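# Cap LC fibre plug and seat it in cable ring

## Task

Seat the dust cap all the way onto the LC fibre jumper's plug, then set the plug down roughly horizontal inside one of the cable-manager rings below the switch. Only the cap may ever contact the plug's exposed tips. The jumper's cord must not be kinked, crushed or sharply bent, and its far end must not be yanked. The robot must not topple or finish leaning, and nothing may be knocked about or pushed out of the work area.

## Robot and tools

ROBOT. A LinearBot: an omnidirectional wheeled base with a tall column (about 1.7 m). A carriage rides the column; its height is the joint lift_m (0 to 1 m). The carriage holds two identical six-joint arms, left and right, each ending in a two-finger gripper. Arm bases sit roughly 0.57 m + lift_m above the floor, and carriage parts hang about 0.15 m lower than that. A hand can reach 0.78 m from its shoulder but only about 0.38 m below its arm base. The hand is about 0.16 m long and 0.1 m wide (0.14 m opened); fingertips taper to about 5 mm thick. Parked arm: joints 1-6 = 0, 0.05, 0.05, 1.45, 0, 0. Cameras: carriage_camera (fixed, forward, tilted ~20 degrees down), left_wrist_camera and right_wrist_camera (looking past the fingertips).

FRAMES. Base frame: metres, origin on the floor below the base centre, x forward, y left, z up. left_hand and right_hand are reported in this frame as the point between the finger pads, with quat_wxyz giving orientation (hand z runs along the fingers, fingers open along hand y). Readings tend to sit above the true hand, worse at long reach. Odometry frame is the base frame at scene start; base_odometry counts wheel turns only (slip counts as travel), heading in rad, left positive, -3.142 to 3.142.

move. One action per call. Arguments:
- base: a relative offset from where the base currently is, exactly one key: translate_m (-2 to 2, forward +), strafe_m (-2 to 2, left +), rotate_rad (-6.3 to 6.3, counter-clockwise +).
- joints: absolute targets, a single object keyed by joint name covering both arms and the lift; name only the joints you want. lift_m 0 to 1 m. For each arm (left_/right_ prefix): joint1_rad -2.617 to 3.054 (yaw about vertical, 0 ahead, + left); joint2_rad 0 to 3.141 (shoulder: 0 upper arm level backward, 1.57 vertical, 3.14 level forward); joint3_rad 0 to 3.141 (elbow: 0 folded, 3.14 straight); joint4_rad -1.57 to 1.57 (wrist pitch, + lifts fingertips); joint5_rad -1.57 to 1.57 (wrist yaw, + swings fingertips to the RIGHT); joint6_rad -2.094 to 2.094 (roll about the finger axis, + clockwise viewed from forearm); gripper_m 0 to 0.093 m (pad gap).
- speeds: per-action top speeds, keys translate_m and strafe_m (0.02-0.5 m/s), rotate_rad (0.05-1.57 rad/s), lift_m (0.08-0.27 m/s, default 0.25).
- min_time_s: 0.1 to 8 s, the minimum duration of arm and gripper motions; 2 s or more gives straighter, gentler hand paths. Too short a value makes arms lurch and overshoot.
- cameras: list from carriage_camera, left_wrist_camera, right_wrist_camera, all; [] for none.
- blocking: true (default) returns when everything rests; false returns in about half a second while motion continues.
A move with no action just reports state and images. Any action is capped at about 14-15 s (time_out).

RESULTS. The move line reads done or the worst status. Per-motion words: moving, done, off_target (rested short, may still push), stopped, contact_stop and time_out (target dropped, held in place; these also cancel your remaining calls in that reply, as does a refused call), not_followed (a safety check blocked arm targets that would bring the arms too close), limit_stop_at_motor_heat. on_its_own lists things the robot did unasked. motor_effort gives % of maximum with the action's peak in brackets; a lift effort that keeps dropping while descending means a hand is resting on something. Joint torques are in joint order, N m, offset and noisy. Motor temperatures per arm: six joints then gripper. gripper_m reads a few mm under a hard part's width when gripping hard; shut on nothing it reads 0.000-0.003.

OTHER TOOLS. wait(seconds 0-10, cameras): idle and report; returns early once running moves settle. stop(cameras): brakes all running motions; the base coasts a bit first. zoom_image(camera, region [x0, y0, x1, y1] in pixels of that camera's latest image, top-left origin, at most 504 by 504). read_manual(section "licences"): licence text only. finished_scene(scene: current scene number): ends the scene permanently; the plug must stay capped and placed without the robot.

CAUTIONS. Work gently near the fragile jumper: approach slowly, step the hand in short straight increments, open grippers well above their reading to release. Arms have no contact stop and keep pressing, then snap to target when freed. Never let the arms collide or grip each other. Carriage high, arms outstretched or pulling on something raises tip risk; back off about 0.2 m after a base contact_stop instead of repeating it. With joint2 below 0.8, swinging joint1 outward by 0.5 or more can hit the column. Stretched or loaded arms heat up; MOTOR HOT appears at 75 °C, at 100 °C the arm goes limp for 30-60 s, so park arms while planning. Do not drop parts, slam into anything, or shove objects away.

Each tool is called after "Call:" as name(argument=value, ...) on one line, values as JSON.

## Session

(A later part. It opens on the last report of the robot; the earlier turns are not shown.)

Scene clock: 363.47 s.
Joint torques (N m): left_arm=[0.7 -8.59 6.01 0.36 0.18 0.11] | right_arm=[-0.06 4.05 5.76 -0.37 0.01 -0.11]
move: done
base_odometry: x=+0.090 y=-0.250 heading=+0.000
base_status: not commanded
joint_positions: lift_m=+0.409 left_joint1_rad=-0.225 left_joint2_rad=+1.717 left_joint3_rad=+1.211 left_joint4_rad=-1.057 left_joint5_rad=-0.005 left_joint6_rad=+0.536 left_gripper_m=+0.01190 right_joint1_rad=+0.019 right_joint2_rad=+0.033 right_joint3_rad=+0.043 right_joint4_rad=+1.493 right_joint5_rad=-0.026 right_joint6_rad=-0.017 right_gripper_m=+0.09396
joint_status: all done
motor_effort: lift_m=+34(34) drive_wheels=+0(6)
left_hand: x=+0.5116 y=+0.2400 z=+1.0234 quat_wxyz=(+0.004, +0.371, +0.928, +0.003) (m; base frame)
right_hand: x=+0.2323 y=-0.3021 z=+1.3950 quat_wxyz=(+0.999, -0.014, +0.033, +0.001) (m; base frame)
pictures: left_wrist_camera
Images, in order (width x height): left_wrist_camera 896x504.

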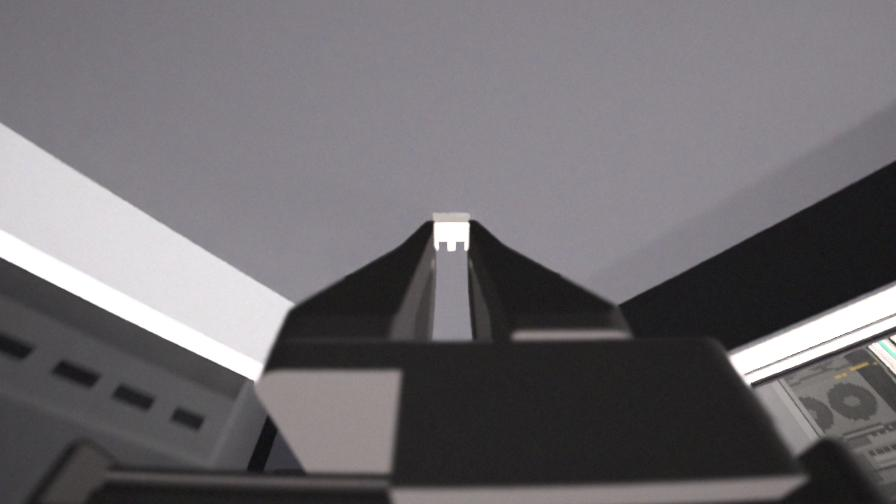

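Call:
move(joints={"left_gripper_m":0.02}, min_time_s=0.6, cameras=["left_wrist_camera"])

Call:
zoom_image(camera="left_wrist_camera", region=[400, 190, 510, 280])

Call:
move(joints={"lift_m":0.4065}, speeds={"lift_m":0.08}, cameras=["left_wrist_camera"])

Call:
zoom_image(camera="left_wrist_camera", region=[400, 190, 510, 280])

Scene clock: 402.80 s.
Joint torques (N m): left_arm=[0.7 -8.58 6 0.35 0.18 0.11] | right_arm=[-0.06 4.07 5.75 -0.37 0.01 -0.11]
move: done
base_odometry: x=+0.090 y=-0.250 heading=+0.000
base_status: not commanded
joint_positions: lift_m=+0.409 left_joint1_rad=-0.225 left_joint2_rad=+1.717 left_joint3_rad=+1.211 left_joint4_rad=-1.057 left_joint5_rad=-0.005 left_joint6_rad=+0.536 left_gripper_m=+0.01989 right_joint1_rad=+0.019 right_joint2_rad=+0.033 right_joint3_rad=+0.043 right_joint4_rad=+1.493 right_joint5_rad=-0.026 right_joint6_rad=-0.017 right_gripper_m=+0.09396
joint_status: all done
motor_effort: lift_m=+34(34) drive_wheels=+3(5)
left_hand: x=+0.5116 y=+0.2400 z=+1.0234 quat_wxyz=(+0.004, +0.371, +0.928, +0.003) (m; base frame)
right_hand: x=+0.2323 y=-0.3021 z=+1.3950 quat_wxyz=(+0.999, -0.014, +0.033, +0.001) (m; base frame)
pictures: left_wrist_camera
Images, in order (width x height): left_wrist_camera 896x504.

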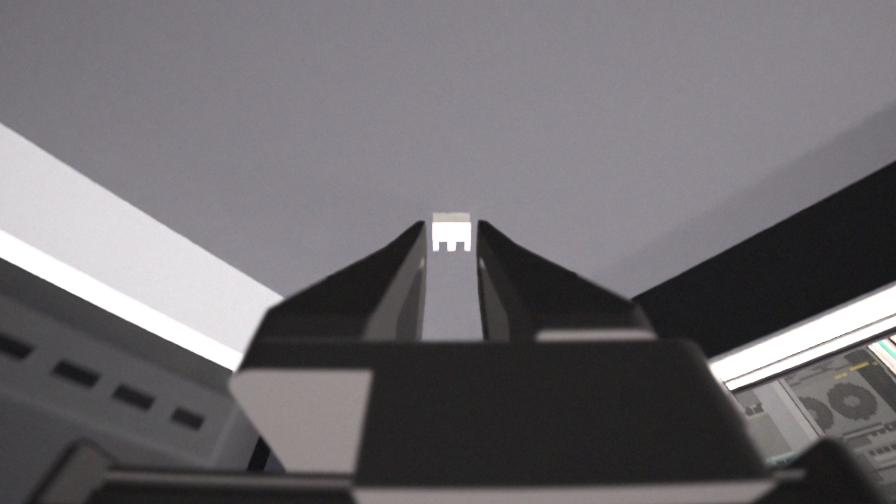

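Scaled by 4.582 from the camera's 896x504 image, which has a finer 1280x720 frame.

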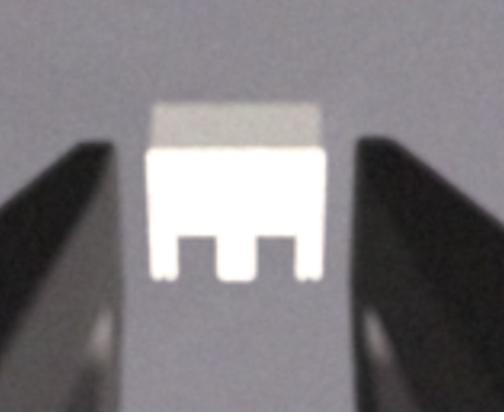

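Scene clock: 403.20 s.
Joint torques (N m): left_arm=[0.76 -8.54 6.02 0.35 0.19 0.11] | right_arm=[-0.06 4.07 5.76 -0.36 0.01 -0.11]
move: done
base_odometry: x=+0.090 y=-0.250 heading=+0.000
base_status: not commanded
joint_positions: lift_m=+0.407 left_joint1_rad=-0.225 left_joint2_rad=+1.716 left_joint3_rad=+1.210 left_joint4_rad=-1.056 left_joint5_rad=-0.005 left_joint6_rad=+0.536 left_gripper_m=+0.01989 right_joint1_rad=+0.019 right_joint2_rad=+0.033 right_joint3_rad=+0.043 right_joint4_rad=+1.493 right_joint5_rad=-0.026 right_joint6_rad=-0.017 right_gripper_m=+0.09396
joint_status: all done
motor_effort: lift_m=+34(35) drive_wheels=+0(5)
left_hand: x=+0.5117 y=+0.2399 z=+1.0212 quat_wxyz=(+0.004, +0.371, +0.928, +0.003) (m; base frame)
right_hand: x=+0.2323 y=-0.3021 z=+1.3928 quat_wxyz=(+0.999, -0.014, +0.033, +0.001) (m; base frame)
pictures: left_wrist_camera
Images, in order (width x height): left_wrist_camera 896x504.

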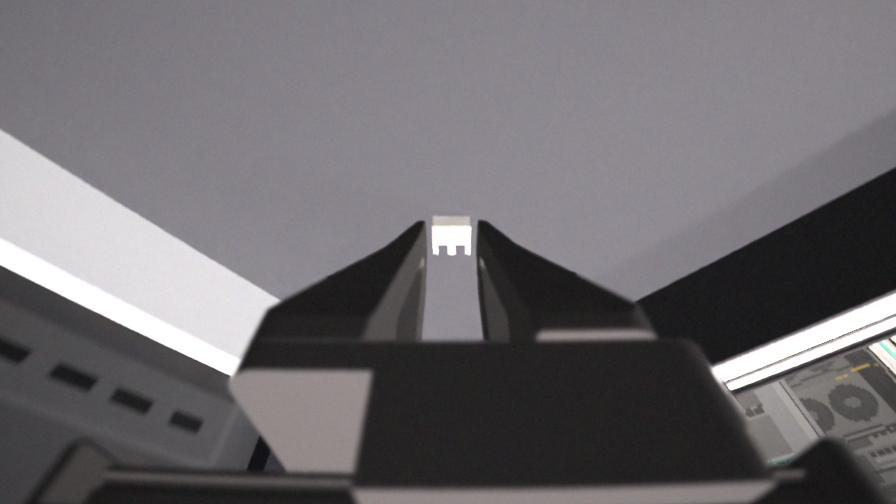

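Scaled by 4.582 from the camera's 896x504 image, which has a finer 1280x720 frame.

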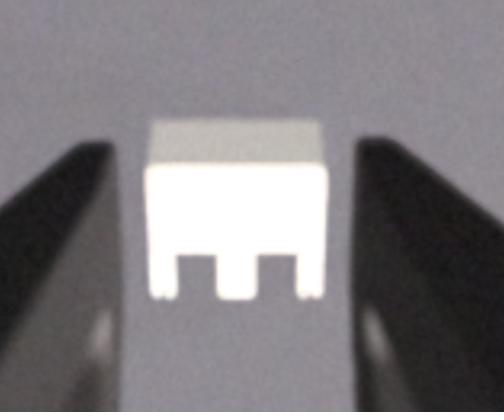

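Call:
move(joints={"lift_m":0.405}, speeds={"lift_m":0.08}, cameras=["left_wrist_camera"])

Call:
zoom_image(camera="left_wrist_camera", region=[400, 190, 510, 280])

Call:
move(joints={"left_gripper_m":0.012}, min_time_s=1.2, cameras=["left_wrist_camera"])

Call:
zoom_image(camera="left_wrist_camera", region=[400, 190, 510, 280])

Scene clock: 409.03 s.
Joint torques (N m): left_arm=[0.75 -8.49 6.08 0.34 0.19 0.11] | right_arm=[-0.05 4.07 5.75 -0.37 0.01 -0.11]
move: done
base_odometry: x=+0.090 y=-0.250 heading=+0.000
base_status: not commanded
joint_positions: lift_m=+0.405 left_joint1_rad=-0.225 left_joint2_rad=+1.715 left_joint3_rad=+1.210 left_joint4_rad=-1.055 left_joint5_rad=-0.005 left_joint6_rad=+0.536 left_gripper_m=+0.01989 right_joint1_rad=+0.019 right_joint2_rad=+0.033 right_joint3_rad=+0.043 right_joint4_rad=+1.493 right_joint5_rad=-0.026 right_joint6_rad=-0.017 right_gripper_m=+0.09396
joint_status: all done
motor_effort: lift_m=+33(34) drive_wheels=+5(5)
left_hand: x=+0.5120 y=+0.2399 z=+1.0199 quat_wxyz=(+0.005, +0.371, +0.928, +0.003) (m; base frame)
right_hand: x=+0.2322 y=-0.3021 z=+1.3913 quat_wxyz=(+0.999, -0.014, +0.033, +0.001) (m; base frame)
pictures: left_wrist_camera
Images, in order (width x height): left_wrist_camera 896x504.

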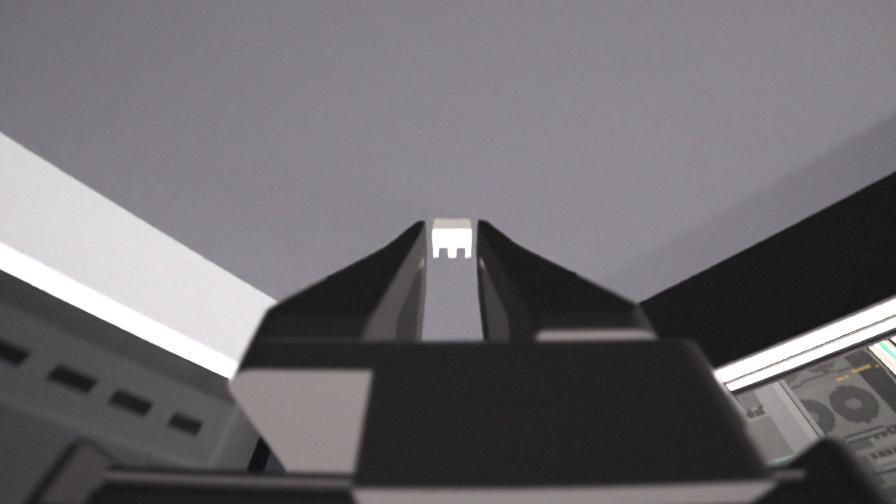

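Scaled by 4.582 from the camera's 896x504 image, which has a finer 1280x720 frame.

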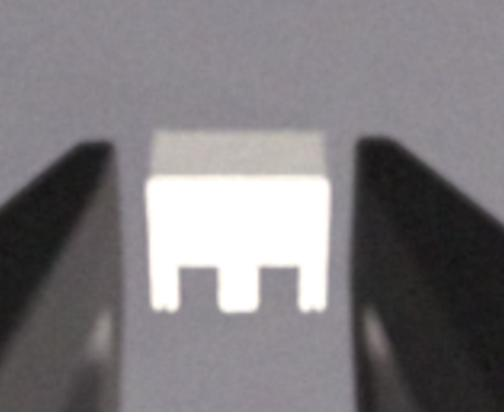

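Scene clock: 410.53 s.
Joint torques (N m): left_arm=[0.73 -8.49 6.09 0.34 0.17 0.12] | right_arm=[-0.05 4.05 5.75 -0.37 0.02 -0.11]
move: done
base_odometry: x=+0.090 y=-0.250 heading=+0.000
base_status: not commanded
joint_positions: lift_m=+0.405 left_joint1_rad=-0.225 left_joint2_rad=+1.715 left_joint3_rad=+1.210 left_joint4_rad=-1.055 left_joint5_rad=-0.005 left_joint6_rad=+0.536 left_gripper_m=+0.01270 right_joint1_rad=+0.019 right_joint2_rad=+0.033 right_joint3_rad=+0.043 right_joint4_rad=+1.493 right_joint5_rad=-0.026 right_joint6_rad=-0.017 right_gripper_m=+0.09396
joint_status: all done
motor_effort: lift_m=+33(33) drive_wheels=+1(5)
left_hand: x=+0.5120 y=+0.2399 z=+1.0199 quat_wxyz=(+0.005, +0.371, +0.928, +0.003) (m; base frame)
right_hand: x=+0.2322 y=-0.3021 z=+1.3913 quat_wxyz=(+0.999, -0.014, +0.033, +0.001) (m; base frame)
pictures: left_wrist_camera
Images, in order (width x height): left_wrist_camera 896x504.

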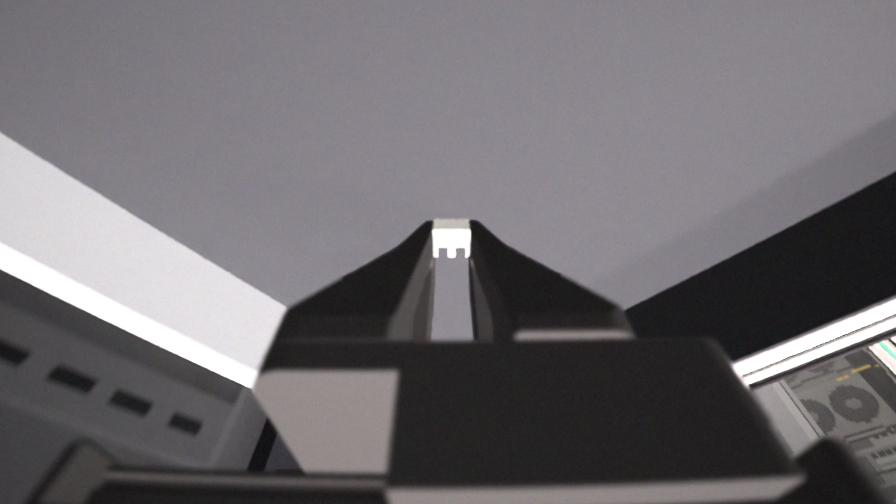

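Scaled by 4.582 from the camera's 896x504 image, which has a finer 1280x720 frame.

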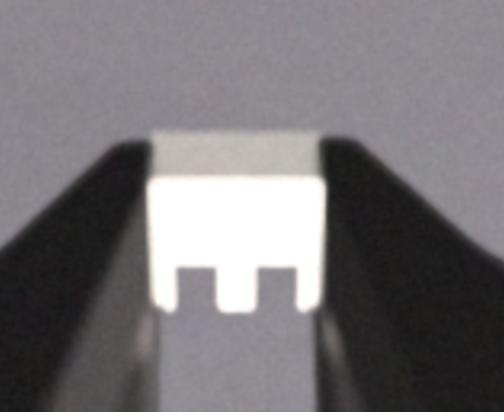

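Call:
move(joints={"left_gripper_m":0.0085}, min_time_s=1.0)

Call:
move(joints={"lift_m":0.43}, speeds={"lift_m":0.08}, cameras=["left_wrist_camera"])

Call:
zoom_image(camera="left_wrist_camera", region=[400, 190, 510, 280])

Scene clock: 417.13 s.
Joint torques (N m): left_arm=[0.73 -8.49 6.09 0.33 0.18 0.11] | right_arm=[-0.09 4.1 5.74 -0.37 0.01 -0.11]
Motor temperatures (°C): left_arm=[29 44 46 30 29 33 33] | right_arm=[31 36 40 30 31 30 33]
move: off_target
base_odometry: x=+0.090 y=-0.250 heading=+0.000
base_status: not commanded
joint_positions: lift_m=+0.405 left_joint1_rad=-0.225 left_joint2_rad=+1.715 left_joint3_rad=+1.210 left_joint4_rad=-1.055 left_joint5_rad=-0.005 left_joint6_rad=+0.536 left_gripper_m=+0.01270 right_joint1_rad=+0.019 right_joint2_rad=+0.033 right_joint3_rad=+0.043 right_joint4_rad=+1.493 right_joint5_rad=-0.026 right_joint6_rad=-0.017 right_gripper_m=+0.09396
joint_status: left_gripper_m off_target (ended at +0.01270, target +0.00850)
motor_effort: lift_m=+33(33) drive_wheels=+2(6)
left_hand: x=+0.5120 y=+0.2399 z=+1.0199 quat_wxyz=(+0.005, +0.371, +0.928, +0.003) (m; base frame)
right_hand: x=+0.2322 y=-0.3021 z=+1.3913 quat_wxyz=(+0.999, -0.014, +0.033, +0.001) (m; base frame)
pictures: none

Scene clock: 417.80 s.
Joint torques (N m): left_arm=[0.73 -8.34 6.16 0.33 0.18 0.11] | right_arm=[-0.06 4 5.76 -0.37 0.02 -0.11]
move: done
base_odometry: x=+0.090 y=-0.250 heading=+0.000
base_status: not commanded
joint_positions: lift_m=+0.430 left_joint1_rad=-0.225 left_joint2_rad=+1.714 left_joint3_rad=+1.210 left_joint4_rad=-1.054 left_joint5_rad=-0.005 left_joint6_rad=+0.536 left_gripper_m=+0.01270 right_joint1_rad=+0.019 right_joint2_rad=+0.033 right_joint3_rad=+0.043 right_joint4_rad=+1.493 right_joint5_rad=-0.026 right_joint6_rad=-0.017 right_gripper_m=+0.09396
joint_status: all done
motor_effort: lift_m=+35(43) drive_wheels=-1(5)
left_hand: x=+0.5120 y=+0.2399 z=+1.0449 quat_wxyz=(+0.006, +0.371, +0.928, +0.004) (m; base frame)
right_hand: x=+0.2322 y=-0.3021 z=+1.4162 quat_wxyz=(+0.999, -0.014, +0.033, +0.001) (m; base frame)
pictures: left_wrist_camera
Images, in order (width x height): left_wrist_camera 896x504.

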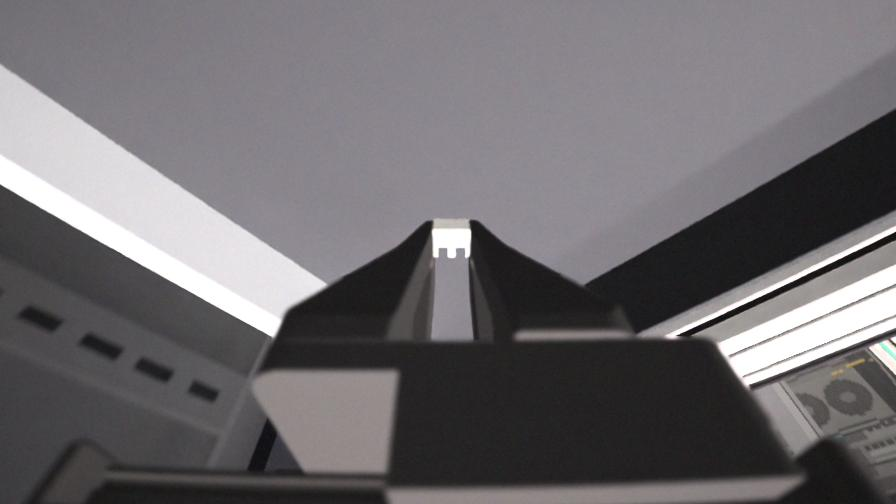

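Scaled by 4.582 from the camera's 896x504 image, which has a finer 1280x720 frame.

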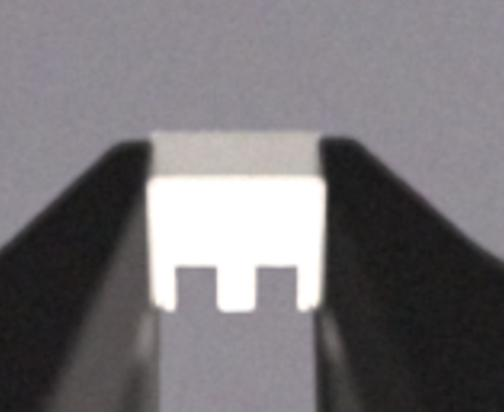

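Call:
move(joints={"lift_m":0.53})

Call:
move(base={"strafe_m":-0.03}, joints={"left_joint1_rad":-0.588,"left_joint2_rad":1.275,"left_joint3_rad":1.752,"left_joint4_rad":-1.318,"left_joint5_rad":-0.408,"left_joint6_rad":-1.95}, min_time_s=3, speeds={"strafe_m":0.05}, cameras=["carriage_camera","left_wrist_camera"])

Call:
zoom_image(camera="left_wrist_camera", region=[400, 190, 510, 280])

Scene clock: 468.07 s.
Joint torques (N m): left_arm=[0.73 -8.24 6.13 0.32 0.18 0.12] | right_arm=[-0.06 4.05 5.76 -0.37 0.01 -0.11]
move: done
base_odometry: x=+0.090 y=-0.250 heading=+0.000
base_status: not commanded
joint_positions: lift_m=+0.530 left_joint1_rad=-0.225 left_joint2_rad=+1.712 left_joint3_rad=+1.210 left_joint4_rad=-1.053 left_joint5_rad=-0.005 left_joint6_rad=+0.536 left_gripper_m=+0.01270 right_joint1_rad=+0.019 right_joint2_rad=+0.033 right_joint3_rad=+0.043 right_joint4_rad=+1.493 right_joint5_rad=-0.026 right_joint6_rad=-0.017 right_gripper_m=+0.09396
joint_status: all done
motor_effort: lift_m=+35(43) drive_wheels=+2(6)
left_hand: x=+0.5123 y=+0.2397 z=+1.1454 quat_wxyz=(+0.007, +0.371, +0.928, +0.004) (m; base frame)
right_hand: x=+0.2323 y=-0.3021 z=+1.5161 quat_wxyz=(+0.999, -0.014, +0.033, +0.001) (m; base frame)
pictures: none

Scene clock: 471.47 s.
Joint torques (N m): left_arm=[-0.62 -4.08 9.21 1.34 -0.29 -0.03] | right_arm=[-0.08 4.08 5.75 -0.37 0.01 -0.11]
move: done
base_odometry: x=+0.090 y=-0.280 heading=+0.001
base_status: done
joint_positions: lift_m=+0.530 left_joint1_rad=-0.580 left_joint2_rad=+1.290 left_joint3_rad=+1.721 left_joint4_rad=-1.308 left_joint5_rad=-0.394 left_joint6_rad=-1.938 left_gripper_m=+0.01269 right_joint1_rad=+0.019 right_joint2_rad=+0.033 right_joint3_rad=+0.043 right_joint4_rad=+1.493 right_joint5_rad=-0.026 right_joint6_rad=-0.017 right_gripper_m=+0.09396
joint_status: all done
motor_effort: lift_m=+35(35) drive_wheels=-1(9)
left_hand: x=+0.4983 y=+0.2016 z=+1.4276 quat_wxyz=(+0.278, -0.631, +0.676, -0.261) (m; base frame)
right_hand: x=+0.2323 y=-0.3021 z=+1.5161 quat_wxyz=(+0.999, -0.014, +0.033, +0.001) (m; base frame)
pictures: carriage_camera, left_wrist_camera
Images, in order (width x height): carriage_camera 896x504, left_wrist_camera 896x504.

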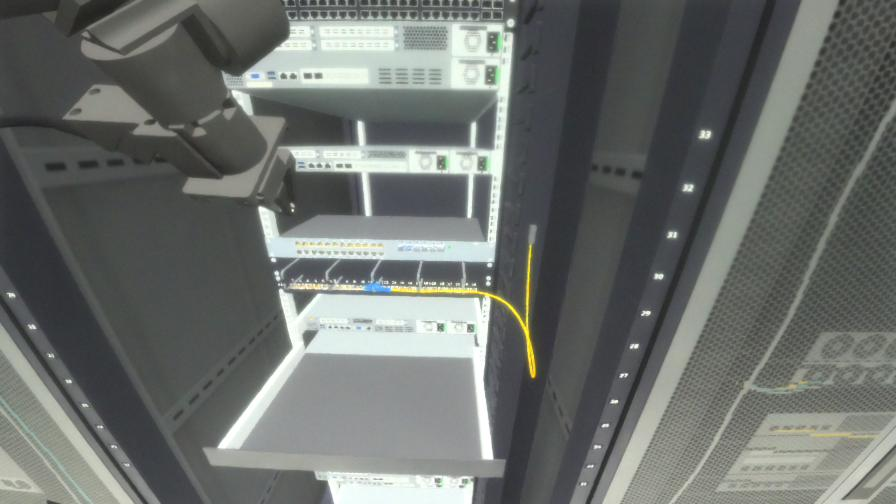

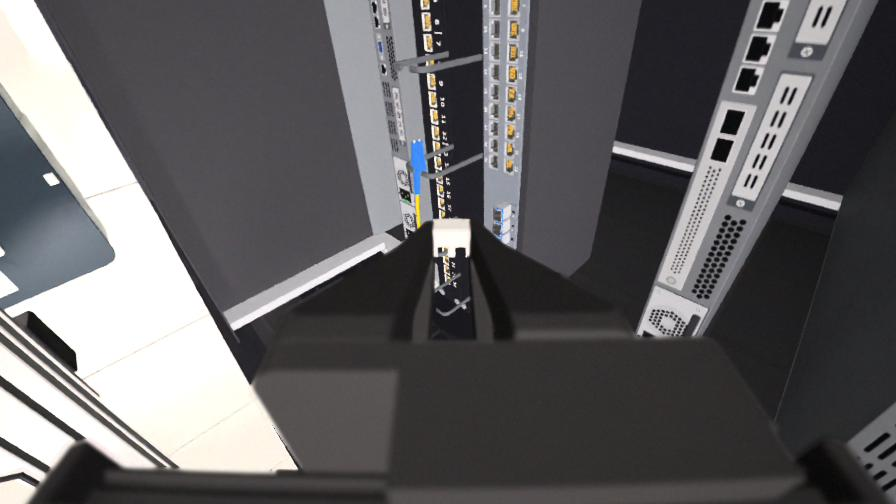

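Scaled by 4.582 from the camera's 896x504 image, which has a finer 1280x720 frame.

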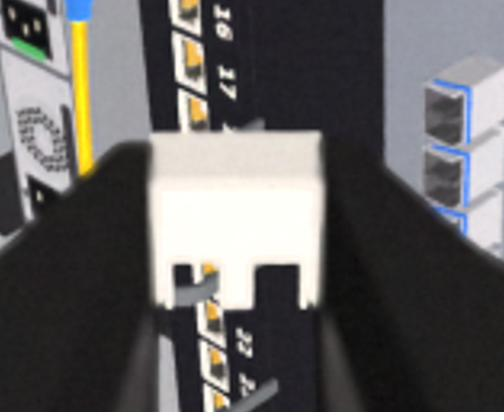

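Call:
move(joints={"lift_m":0.39,"right_joint1_rad":0.9,"right_joint2_rad":0.7,"right_joint3_rad":0.45,"right_joint4_rad":0.7,"right_joint5_rad":0.3,"right_joint6_rad":-1.0,"right_gripper_m":0.036}, min_time_s=3)

Call:
move(joints={"lift_m":0.365,"right_joint1_rad":0.883,"right_joint2_rad":1.5,"right_joint3_rad":1.064,"right_joint4_rad":0.476,"right_joint5_rad":0.346,"right_joint6_rad":-1.579}, min_time_s=2.5, cameras=["right_wrist_camera","left_wrist_camera","carriage_camera"])

Scene clock: 479.93 s.
Joint torques (N m): left_arm=[-0.61 -3.56 8.34 1.47 -0.25 -0.03] | right_arm=[0.28 0.76 9.57 1.7 0.11 -0.04]
move: off_target
base_odometry: x=+0.090 y=-0.280 heading=+0.001
base_status: not commanded
joint_positions: lift_m=+0.390 left_joint1_rad=-0.580 left_joint2_rad=+1.284 left_joint3_rad=+1.730 left_joint4_rad=-1.320 left_joint5_rad=-0.398 left_joint6_rad=-1.940 left_gripper_m=+0.01269 right_joint1_rad=+0.897 right_joint2_rad=+0.689 right_joint3_rad=+0.429 right_joint4_rad=+0.740 right_joint5_rad=+0.285 right_joint6_rad=-1.000 right_gripper_m=+0.03614
joint_status: right_joint4_rad off_target (ended at +0.740, target +0.700); the others done
motor_effort: lift_m=+34(36) drive_wheels=+1(6)
left_hand: x=+0.4957 y=+0.2040 z=+1.2910 quat_wxyz=(+0.279, -0.632, +0.674, -0.262) (m; base frame)
right_hand: x=+0.4296 y=-0.1171 z=+1.3317 quat_wxyz=(+0.841, -0.346, +0.398, -0.117) (m; base frame)
pictures: none

Scene clock: 482.73 s.
Joint torques (N m): left_arm=[-0.61 -3.49 8.25 1.48 -0.25 -0.03] | right_arm=[-0.62 -6.42 10.33 2.44 0.11 -0.12]
move: done
base_odometry: x=+0.090 y=-0.280 heading=+0.001
base_status: not commanded
joint_positions: lift_m=+0.365 left_joint1_rad=-0.580 left_joint2_rad=+1.284 left_joint3_rad=+1.731 left_joint4_rad=-1.322 left_joint5_rad=-0.399 left_joint6_rad=-1.940 left_gripper_m=+0.01269 right_joint1_rad=+0.889 right_joint2_rad=+1.488 right_joint3_rad=+1.037 right_joint4_rad=+0.493 right_joint5_rad=+0.336 right_joint6_rad=-1.568 right_gripper_m=+0.03613
joint_status: all done
motor_effort: lift_m=+34(36) drive_wheels=-1(6)
left_hand: x=+0.4954 y=+0.2043 z=+1.2658 quat_wxyz=(+0.280, -0.632, +0.674, -0.261) (m; base frame)
right_hand: x=+0.5641 y=+0.0319 z=+1.2530 quat_wxyz=(+0.633, -0.602, +0.343, -0.346) (m; base frame)
pictures: carriage_camera, left_wrist_camera, right_wrist_camera
Images, in order (width x height): carriage_camera 896x504, left_wrist_camera 896x504, right_wrist_camera 896x504.

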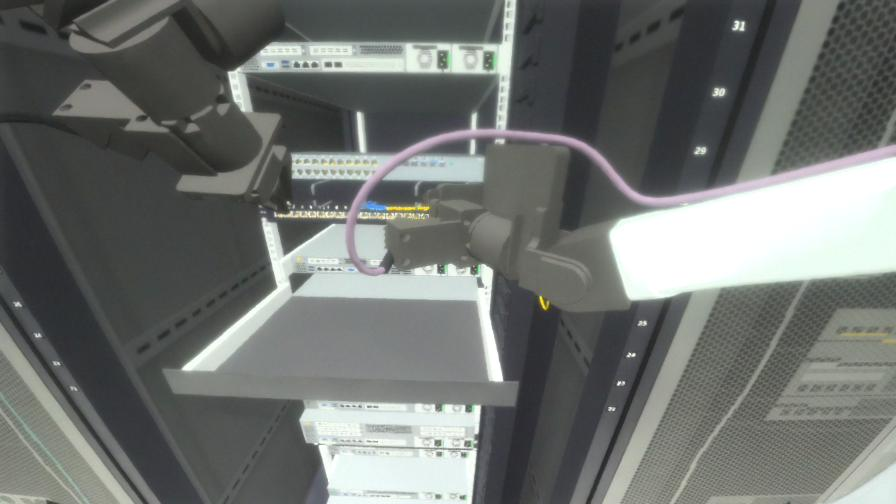

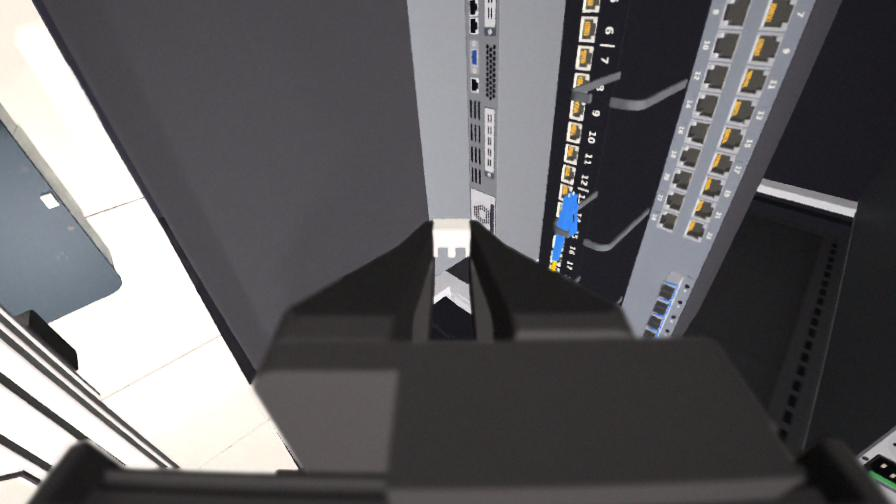

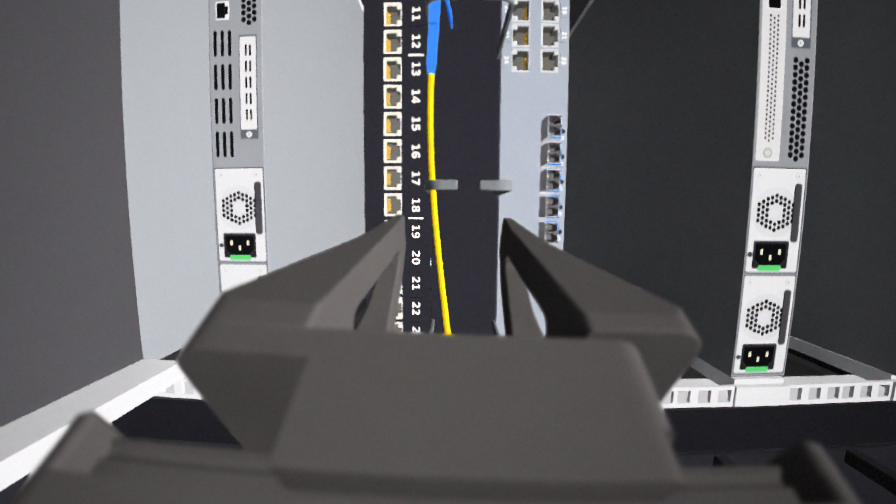

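Call:
zoom_image(camera="carriage_camera", region=[250, 150, 450, 230])

Call:
zoom_image(camera="right_wrist_camera", region=[380, 0, 580, 240])

Scaled by 2.520 from the camera's 896x504 image, which has a finer 1280x720 frame.

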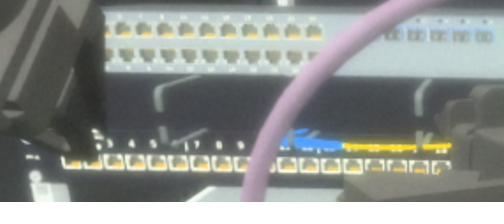

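Scaled by 2.100 from the camera's 896x504 image, which has a finer 1280x720 frame.

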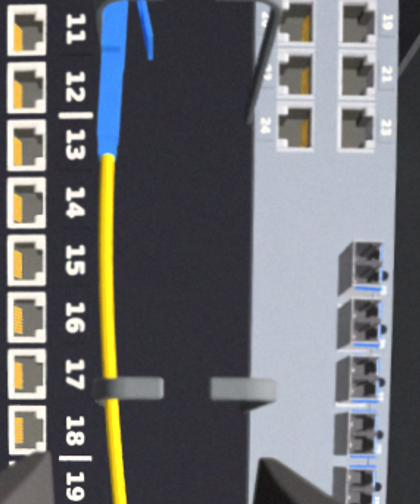

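Call:
move(base={"strafe_m":0.056}, speeds={"strafe_m":0.06}, cameras=["right_wrist_camera","carriage_camera"])

Call:
zoom_image(camera="right_wrist_camera", region=[380, 0, 580, 300])

Call:
zoom_image(camera="carriage_camera", region=[300, 150, 500, 230])

Scene clock: 501.10 s.
Joint torques (N m): left_arm=[-0.5 -3.51 8.31 1.49 -0.24 -0.03] | right_arm=[-0.4 -6.5 10.35 2.47 0.09 -0.13]
Motor temperatures (°C): left_arm=[29 42 48 32 29 33 34] | right_arm=[31 37 43 35 31 30 33]
move: done
base_odometry: x=+0.091 y=-0.224 heading=+0.000
base_status: done
joint_positions: lift_m=+0.365 left_joint1_rad=-0.581 left_joint2_rad=+1.284 left_joint3_rad=+1.731 left_joint4_rad=-1.322 left_joint5_rad=-0.400 left_joint6_rad=-1.940 left_gripper_m=+0.01269 right_joint1_rad=+0.887 right_joint2_rad=+1.489 right_joint3_rad=+1.037 right_joint4_rad=+0.491 right_joint5_rad=+0.337 right_joint6_rad=-1.569 right_gripper_m=+0.03613
joint_status: not commanded
motor_effort: lift_m=+34(35) drive_wheels=+0(11)
left_hand: x=+0.4953 y=+0.2040 z=+1.2659 quat_wxyz=(+0.280, -0.632, +0.674, -0.261) (m; base frame)
right_hand: x=+0.5652 y=+0.0310 z=+1.2521 quat_wxyz=(+0.631, -0.603, +0.344, -0.347) (m; base frame)
pictures: carriage_camera, right_wrist_camera
Images, in order (width x height): carriage_camera 896x504, right_wrist_camera 896x504.

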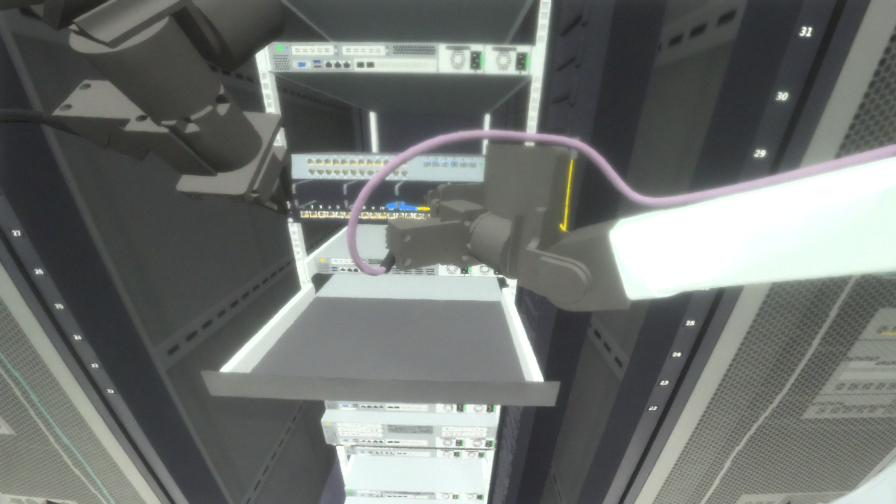

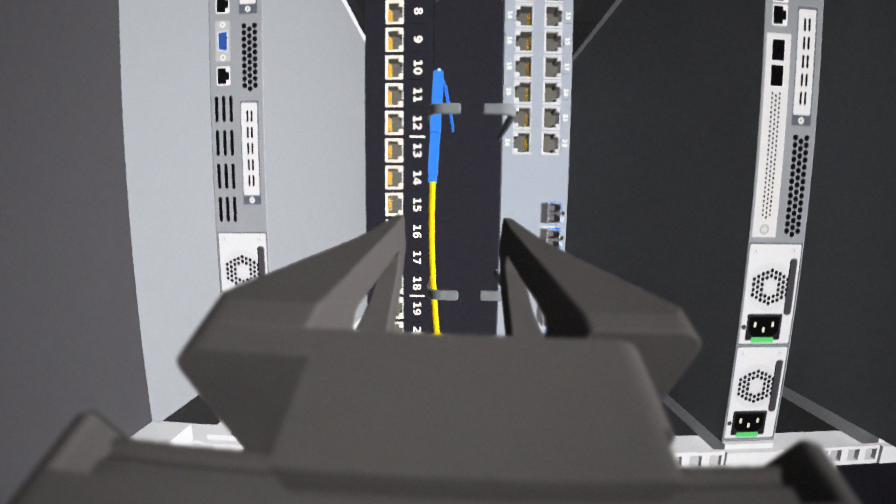

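Scaled by 1.680 from the camera's 896x504 image, which has a finer 1280x720 frame.

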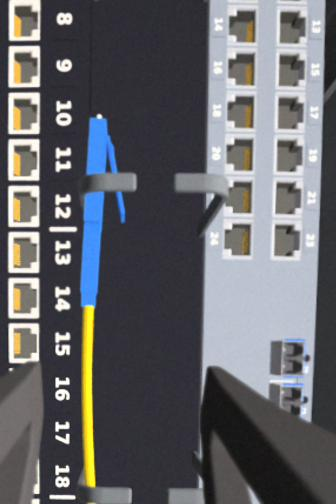

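Scaled by 2.520 from the camera's 896x504 image, which has a finer 1280x720 frame.

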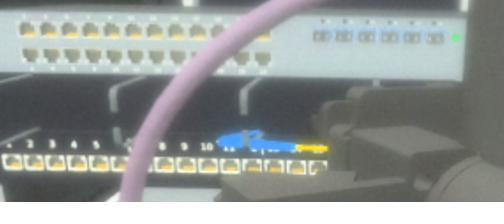

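Call:
move(cameras=["left_wrist_camera"])

Call:
zoom_image(camera="left_wrist_camera", region=[500, 160, 680, 290])

Scene clock: 521.70 s.
Joint torques (N m): left_arm=[-0.51 -3.47 8.27 1.48 -0.24 -0.02] | right_arm=[-0.4 -6.52 10.33 2.47 0.09 -0.12]
Motor temperatures (°C): left_arm=[29 40 49 33 29 33 35] | right_arm=[31 38 45 36 31 30 33]
base_odometry: x=+0.091 y=-0.224 heading=+0.000
base_status: done
joint_positions: lift_m=+0.365 left_joint1_rad=-0.581 left_joint2_rad=+1.284 left_joint3_rad=+1.731 left_joint4_rad=-1.322 left_joint5_rad=-0.400 left_joint6_rad=-1.940 left_gripper_m=+0.01269 right_joint1_rad=+0.887 right_joint2_rad=+1.489 right_joint3_rad=+1.037 right_joint4_rad=+0.491 right_joint5_rad=+0.337 right_joint6_rad=-1.569 right_gripper_m=+0.03613
joint_status: not commanded
motor_effort: lift_m=+34(35) drive_wheels=+2(11)
left_hand: x=+0.4953 y=+0.2040 z=+1.2659 quat_wxyz=(+0.280, -0.632, +0.674, -0.261) (m; base frame)
right_hand: x=+0.5652 y=+0.0310 z=+1.2521 quat_wxyz=(+0.631, -0.603, +0.344, -0.347) (m; base frame)
pictures: left_wrist_camera
Images, in order (width x height): left_wrist_camera 896x504.

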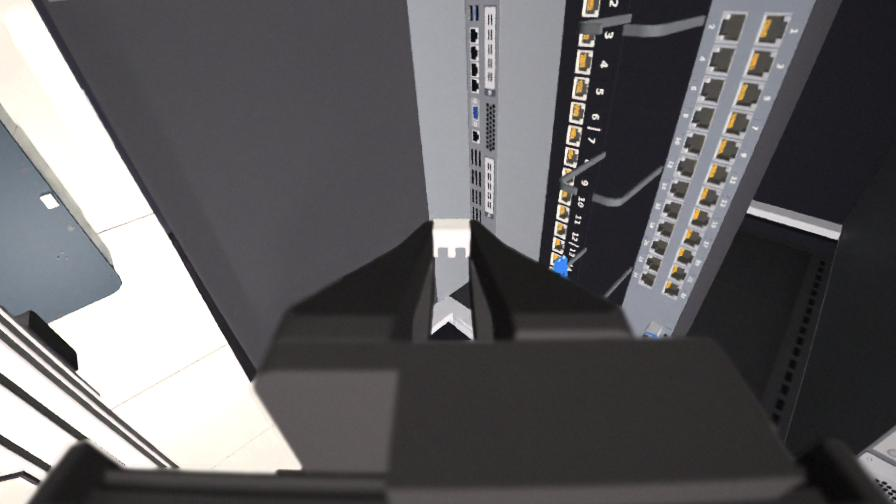

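Scaled by 2.800 from the camera's 896x504 image, which has a finer 1280x720 frame.

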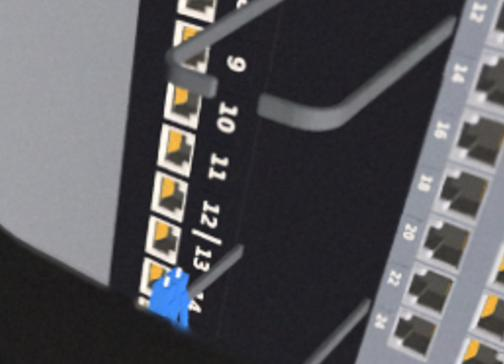

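Call:
move(joints={"left_joint1_rad":-0.595,"left_joint2_rad":1.603,"left_joint3_rad":2.127,"left_joint4_rad":-1.407,"left_joint5_rad":-0.392,"left_joint6_rad":-2.029}, min_time_s=2.5, cameras=["left_wrist_camera","right_wrist_camera"])

Call:
zoom_image(camera="left_wrist_camera", region=[440, 100, 640, 250])

Scene clock: 553.80 s.
Joint torques (N m): left_arm=[-0.69 -4.3 8.84 1.29 -0.09 -0.04] | right_arm=[-0.39 -6.52 10.33 2.47 0.09 -0.13]
move: done
base_odometry: x=+0.091 y=-0.224 heading=+0.000
base_status: not commanded
joint_positions: lift_m=+0.365 left_joint1_rad=-0.586 left_joint2_rad=+1.593 left_joint3_rad=+2.096 left_joint4_rad=-1.397 left_joint5_rad=-0.400 left_joint6_rad=-2.018 left_gripper_m=+0.01268 right_joint1_rad=+0.887 right_joint2_rad=+1.489 right_joint3_rad=+1.037 right_joint4_rad=+0.491 right_joint5_rad=+0.337 right_joint6_rad=-1.569 right_gripper_m=+0.03613
joint_status: all done
motor_effort: lift_m=+34(35) drive_wheels=+5(6)
left_hand: x=+0.5513 y=+0.1653 z=+1.2848 quat_wxyz=(+0.267, -0.657, +0.654, -0.264) (m; base frame)
right_hand: x=+0.5652 y=+0.0310 z=+1.2521 quat_wxyz=(+0.631, -0.603, +0.344, -0.347) (m; base frame)
pictures: left_wrist_camera, right_wrist_camera
Images, in order (width x height): left_wrist_camera 896x504, right_wrist_camera 896x504.

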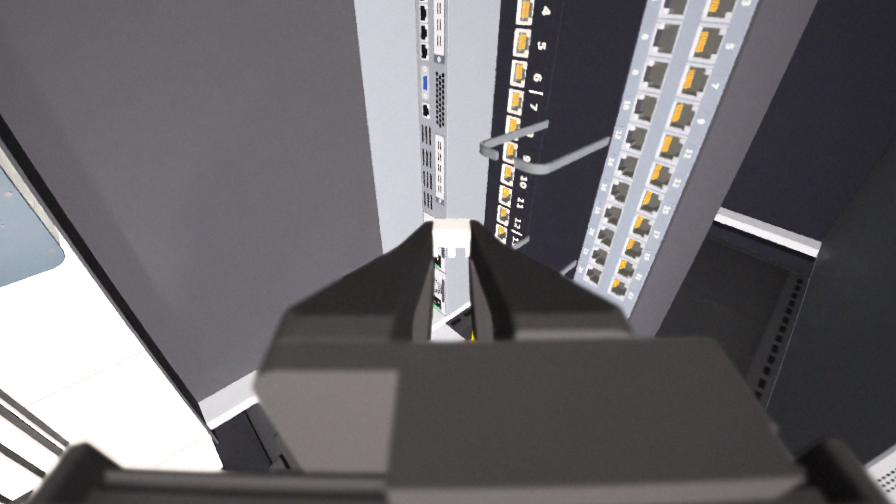

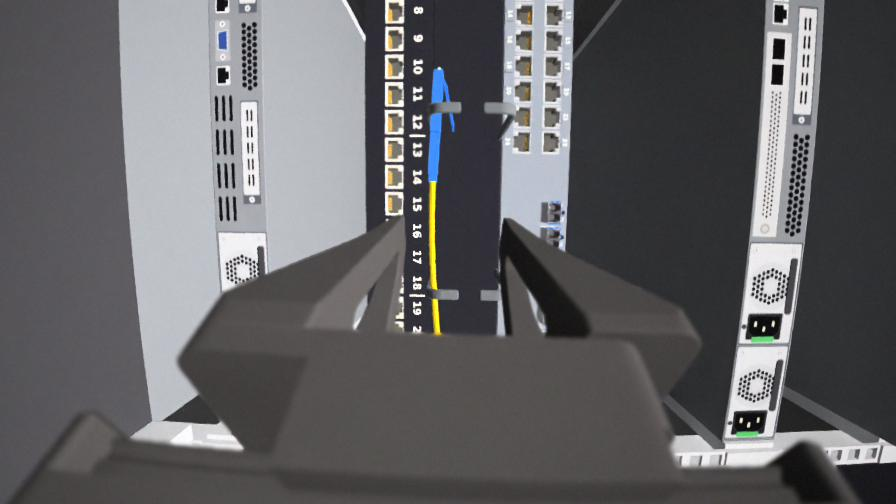

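Scaled by 2.520 from the camera's 896x504 image, which has a finer 1280x720 frame.

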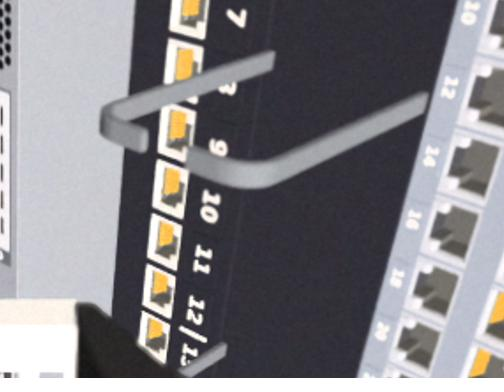

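Call:
move(joints={"lift_m":0.3545,"right_joint1_rad":0.842,"right_joint2_rad":1.648,"right_joint3_rad":1.222,"right_joint4_rad":0.456,"right_joint5_rad":0.292,"right_joint6_rad":-1.579}, min_time_s=2, cameras=["right_wrist_camera"])

Call:
zoom_image(camera="right_wrist_camera", region=[380, 0, 580, 300])

Scene clock: 574.60 s.
Joint torques (N m): left_arm=[-0.68 -4.75 8.23 1.37 -0.09 -0.04] | right_arm=[-0.64 -7.68 10.36 2.45 -0.11 -0.12]
move: done
base_odometry: x=+0.091 y=-0.224 heading=+0.000
base_status: not commanded
joint_positions: lift_m=+0.355 left_joint1_rad=-0.586 left_joint2_rad=+1.598 left_joint3_rad=+2.103 left_joint4_rad=-1.404 left_joint5_rad=-0.399 left_joint6_rad=-2.019 left_gripper_m=+0.01268 right_joint1_rad=+0.848 right_joint2_rad=+1.633 right_joint3_rad=+1.195 right_joint4_rad=+0.473 right_joint5_rad=+0.303 right_joint6_rad=-1.569 right_gripper_m=+0.03613
joint_status: all done
motor_effort: lift_m=+34(36) drive_wheels=+2(7)
left_hand: x=+0.5513 y=+0.1652 z=+1.2739 quat_wxyz=(+0.266, -0.657, +0.655, -0.262) (m; base frame)
right_hand: x=+0.6007 y=+0.0514 z=+1.2441 quat_wxyz=(+0.628, -0.604, +0.345, -0.349) (m; base frame)
pictures: right_wrist_camera
Images, in order (width x height): right_wrist_camera 896x504.

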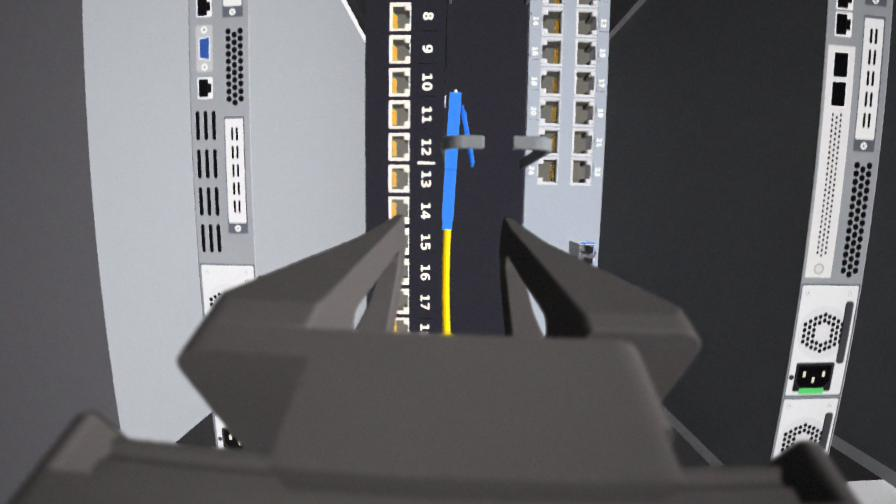

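Scaled by 1.680 from the camera's 896x504 image, which has a finer 1280x720 frame.

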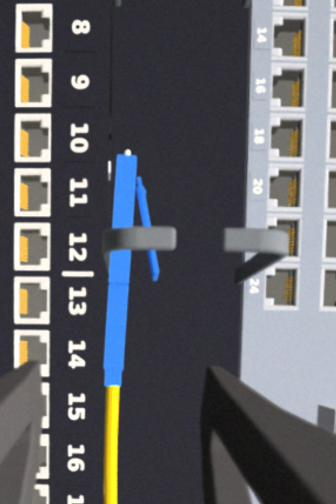

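Call:
move(joints={"right_joint1_rad":0.807,"right_joint2_rad":1.788,"right_joint3_rad":1.376,"right_joint4_rad":0.439,"right_joint5_rad":0.258,"right_joint6_rad":-1.579}, min_time_s=2, cameras=["right_wrist_camera"])

Call:
zoom_image(camera="right_wrist_camera", region=[360, 60, 560, 340])

Scene clock: 580.80 s.
Joint torques (N m): left_arm=[-0.69 -4.74 8.23 1.37 -0.1 -0.03] | right_arm=[-0.62 -8.98 10.39 2.46 -0.11 -0.12]
move: done
base_odometry: x=+0.091 y=-0.224 heading=+0.000
base_status: not commanded
joint_positions: lift_m=+0.355 left_joint1_rad=-0.586 left_joint2_rad=+1.598 left_joint3_rad=+2.103 left_joint4_rad=-1.404 left_joint5_rad=-0.399 left_joint6_rad=-2.019 left_gripper_m=+0.01268 right_joint1_rad=+0.813 right_joint2_rad=+1.772 right_joint3_rad=+1.349 right_joint4_rad=+0.456 right_joint5_rad=+0.268 right_joint6_rad=-1.569 right_gripper_m=+0.03613
joint_status: all done
motor_effort: lift_m=+34(34) drive_wheels=-1(7)
left_hand: x=+0.5513 y=+0.1652 z=+1.2739 quat_wxyz=(+0.266, -0.657, +0.655, -0.262) (m; base frame)
right_hand: x=+0.6354 y=+0.0698 z=+1.2428 quat_wxyz=(+0.627, -0.604, +0.345, -0.349) (m; base frame)
pictures: right_wrist_camera
Images, in order (width x height): right_wrist_camera 896x504.

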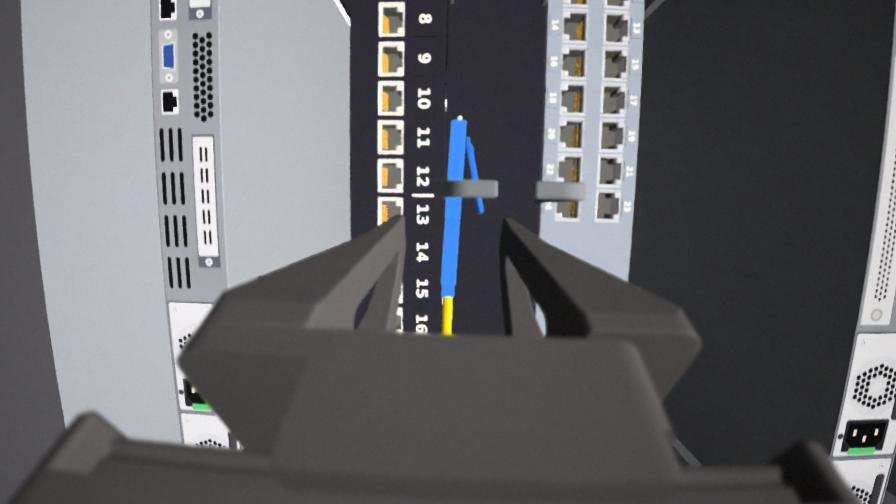

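Scaled by 1.800 from the camera's 896x504 image, which has a finer 1280x720 frame.

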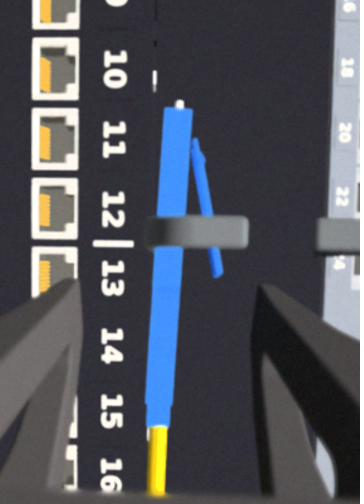

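Call:
move(joints={"lift_m":0.353,"right_gripper_m":0.008}, min_time_s=1.5, cameras=["right_wrist_camera"])

Call:
zoom_image(camera="right_wrist_camera", region=[390, 90, 530, 340])

Scene clock: 590.40 s.
Joint torques (N m): left_arm=[-0.7 -4.79 8.21 1.39 -0.11 -0.03] | right_arm=[-0.61 -9.11 10.19 2.48 -0.1 -0.11]
Motor temperatures (°C): left_arm=[29 39 49 35 29 33 35] | right_arm=[31 39 50 42 31 30 33]
move: done
base_odometry: x=+0.091 y=-0.224 heading=+0.000
base_status: not commanded
joint_positions: lift_m=+0.353 left_joint1_rad=-0.586 left_joint2_rad=+1.598 left_joint3_rad=+2.103 left_joint4_rad=-1.406 left_joint5_rad=-0.399 left_joint6_rad=-2.019 left_gripper_m=+0.01268 right_joint1_rad=+0.813 right_joint2_rad=+1.773 right_joint3_rad=+1.351 right_joint4_rad=+0.454 right_joint5_rad=+0.268 right_joint6_rad=-1.569 right_gripper_m=+0.00814
joint_status: all done
motor_effort: lift_m=+33(34) drive_wheels=+3(6)
left_hand: x=+0.5511 y=+0.1653 z=+1.2720 quat_wxyz=(+0.266, -0.657, +0.655, -0.261) (m; base frame)
right_hand: x=+0.6356 y=+0.0702 z=+1.2411 quat_wxyz=(+0.627, -0.605, +0.345, -0.349) (m; base frame)
pictures: right_wrist_camera
Images, in order (width x height): right_wrist_camera 896x504.

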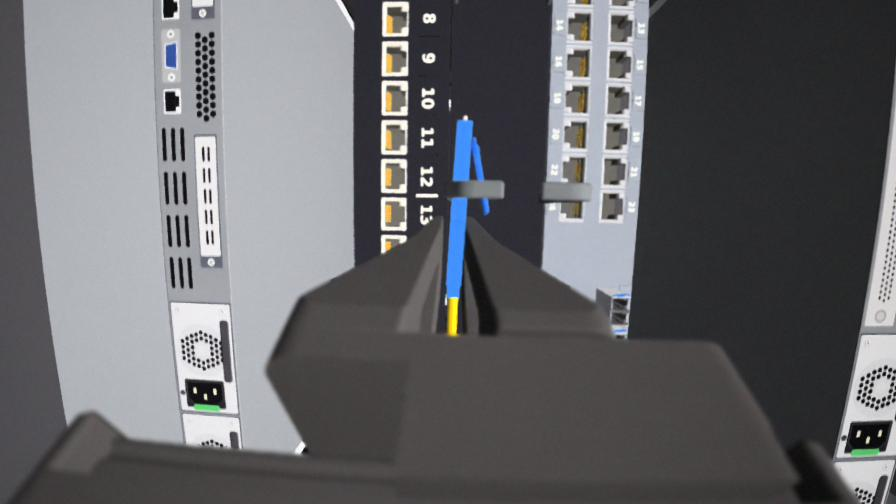

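Scaled by 2.016 from the camera's 896x504 image, which has a finer 1280x720 frame.

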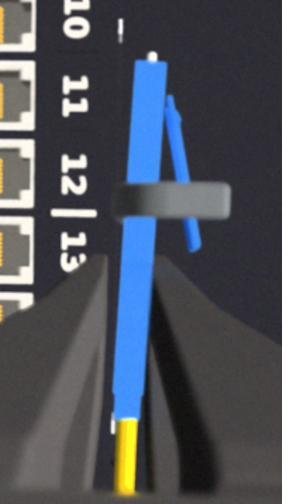

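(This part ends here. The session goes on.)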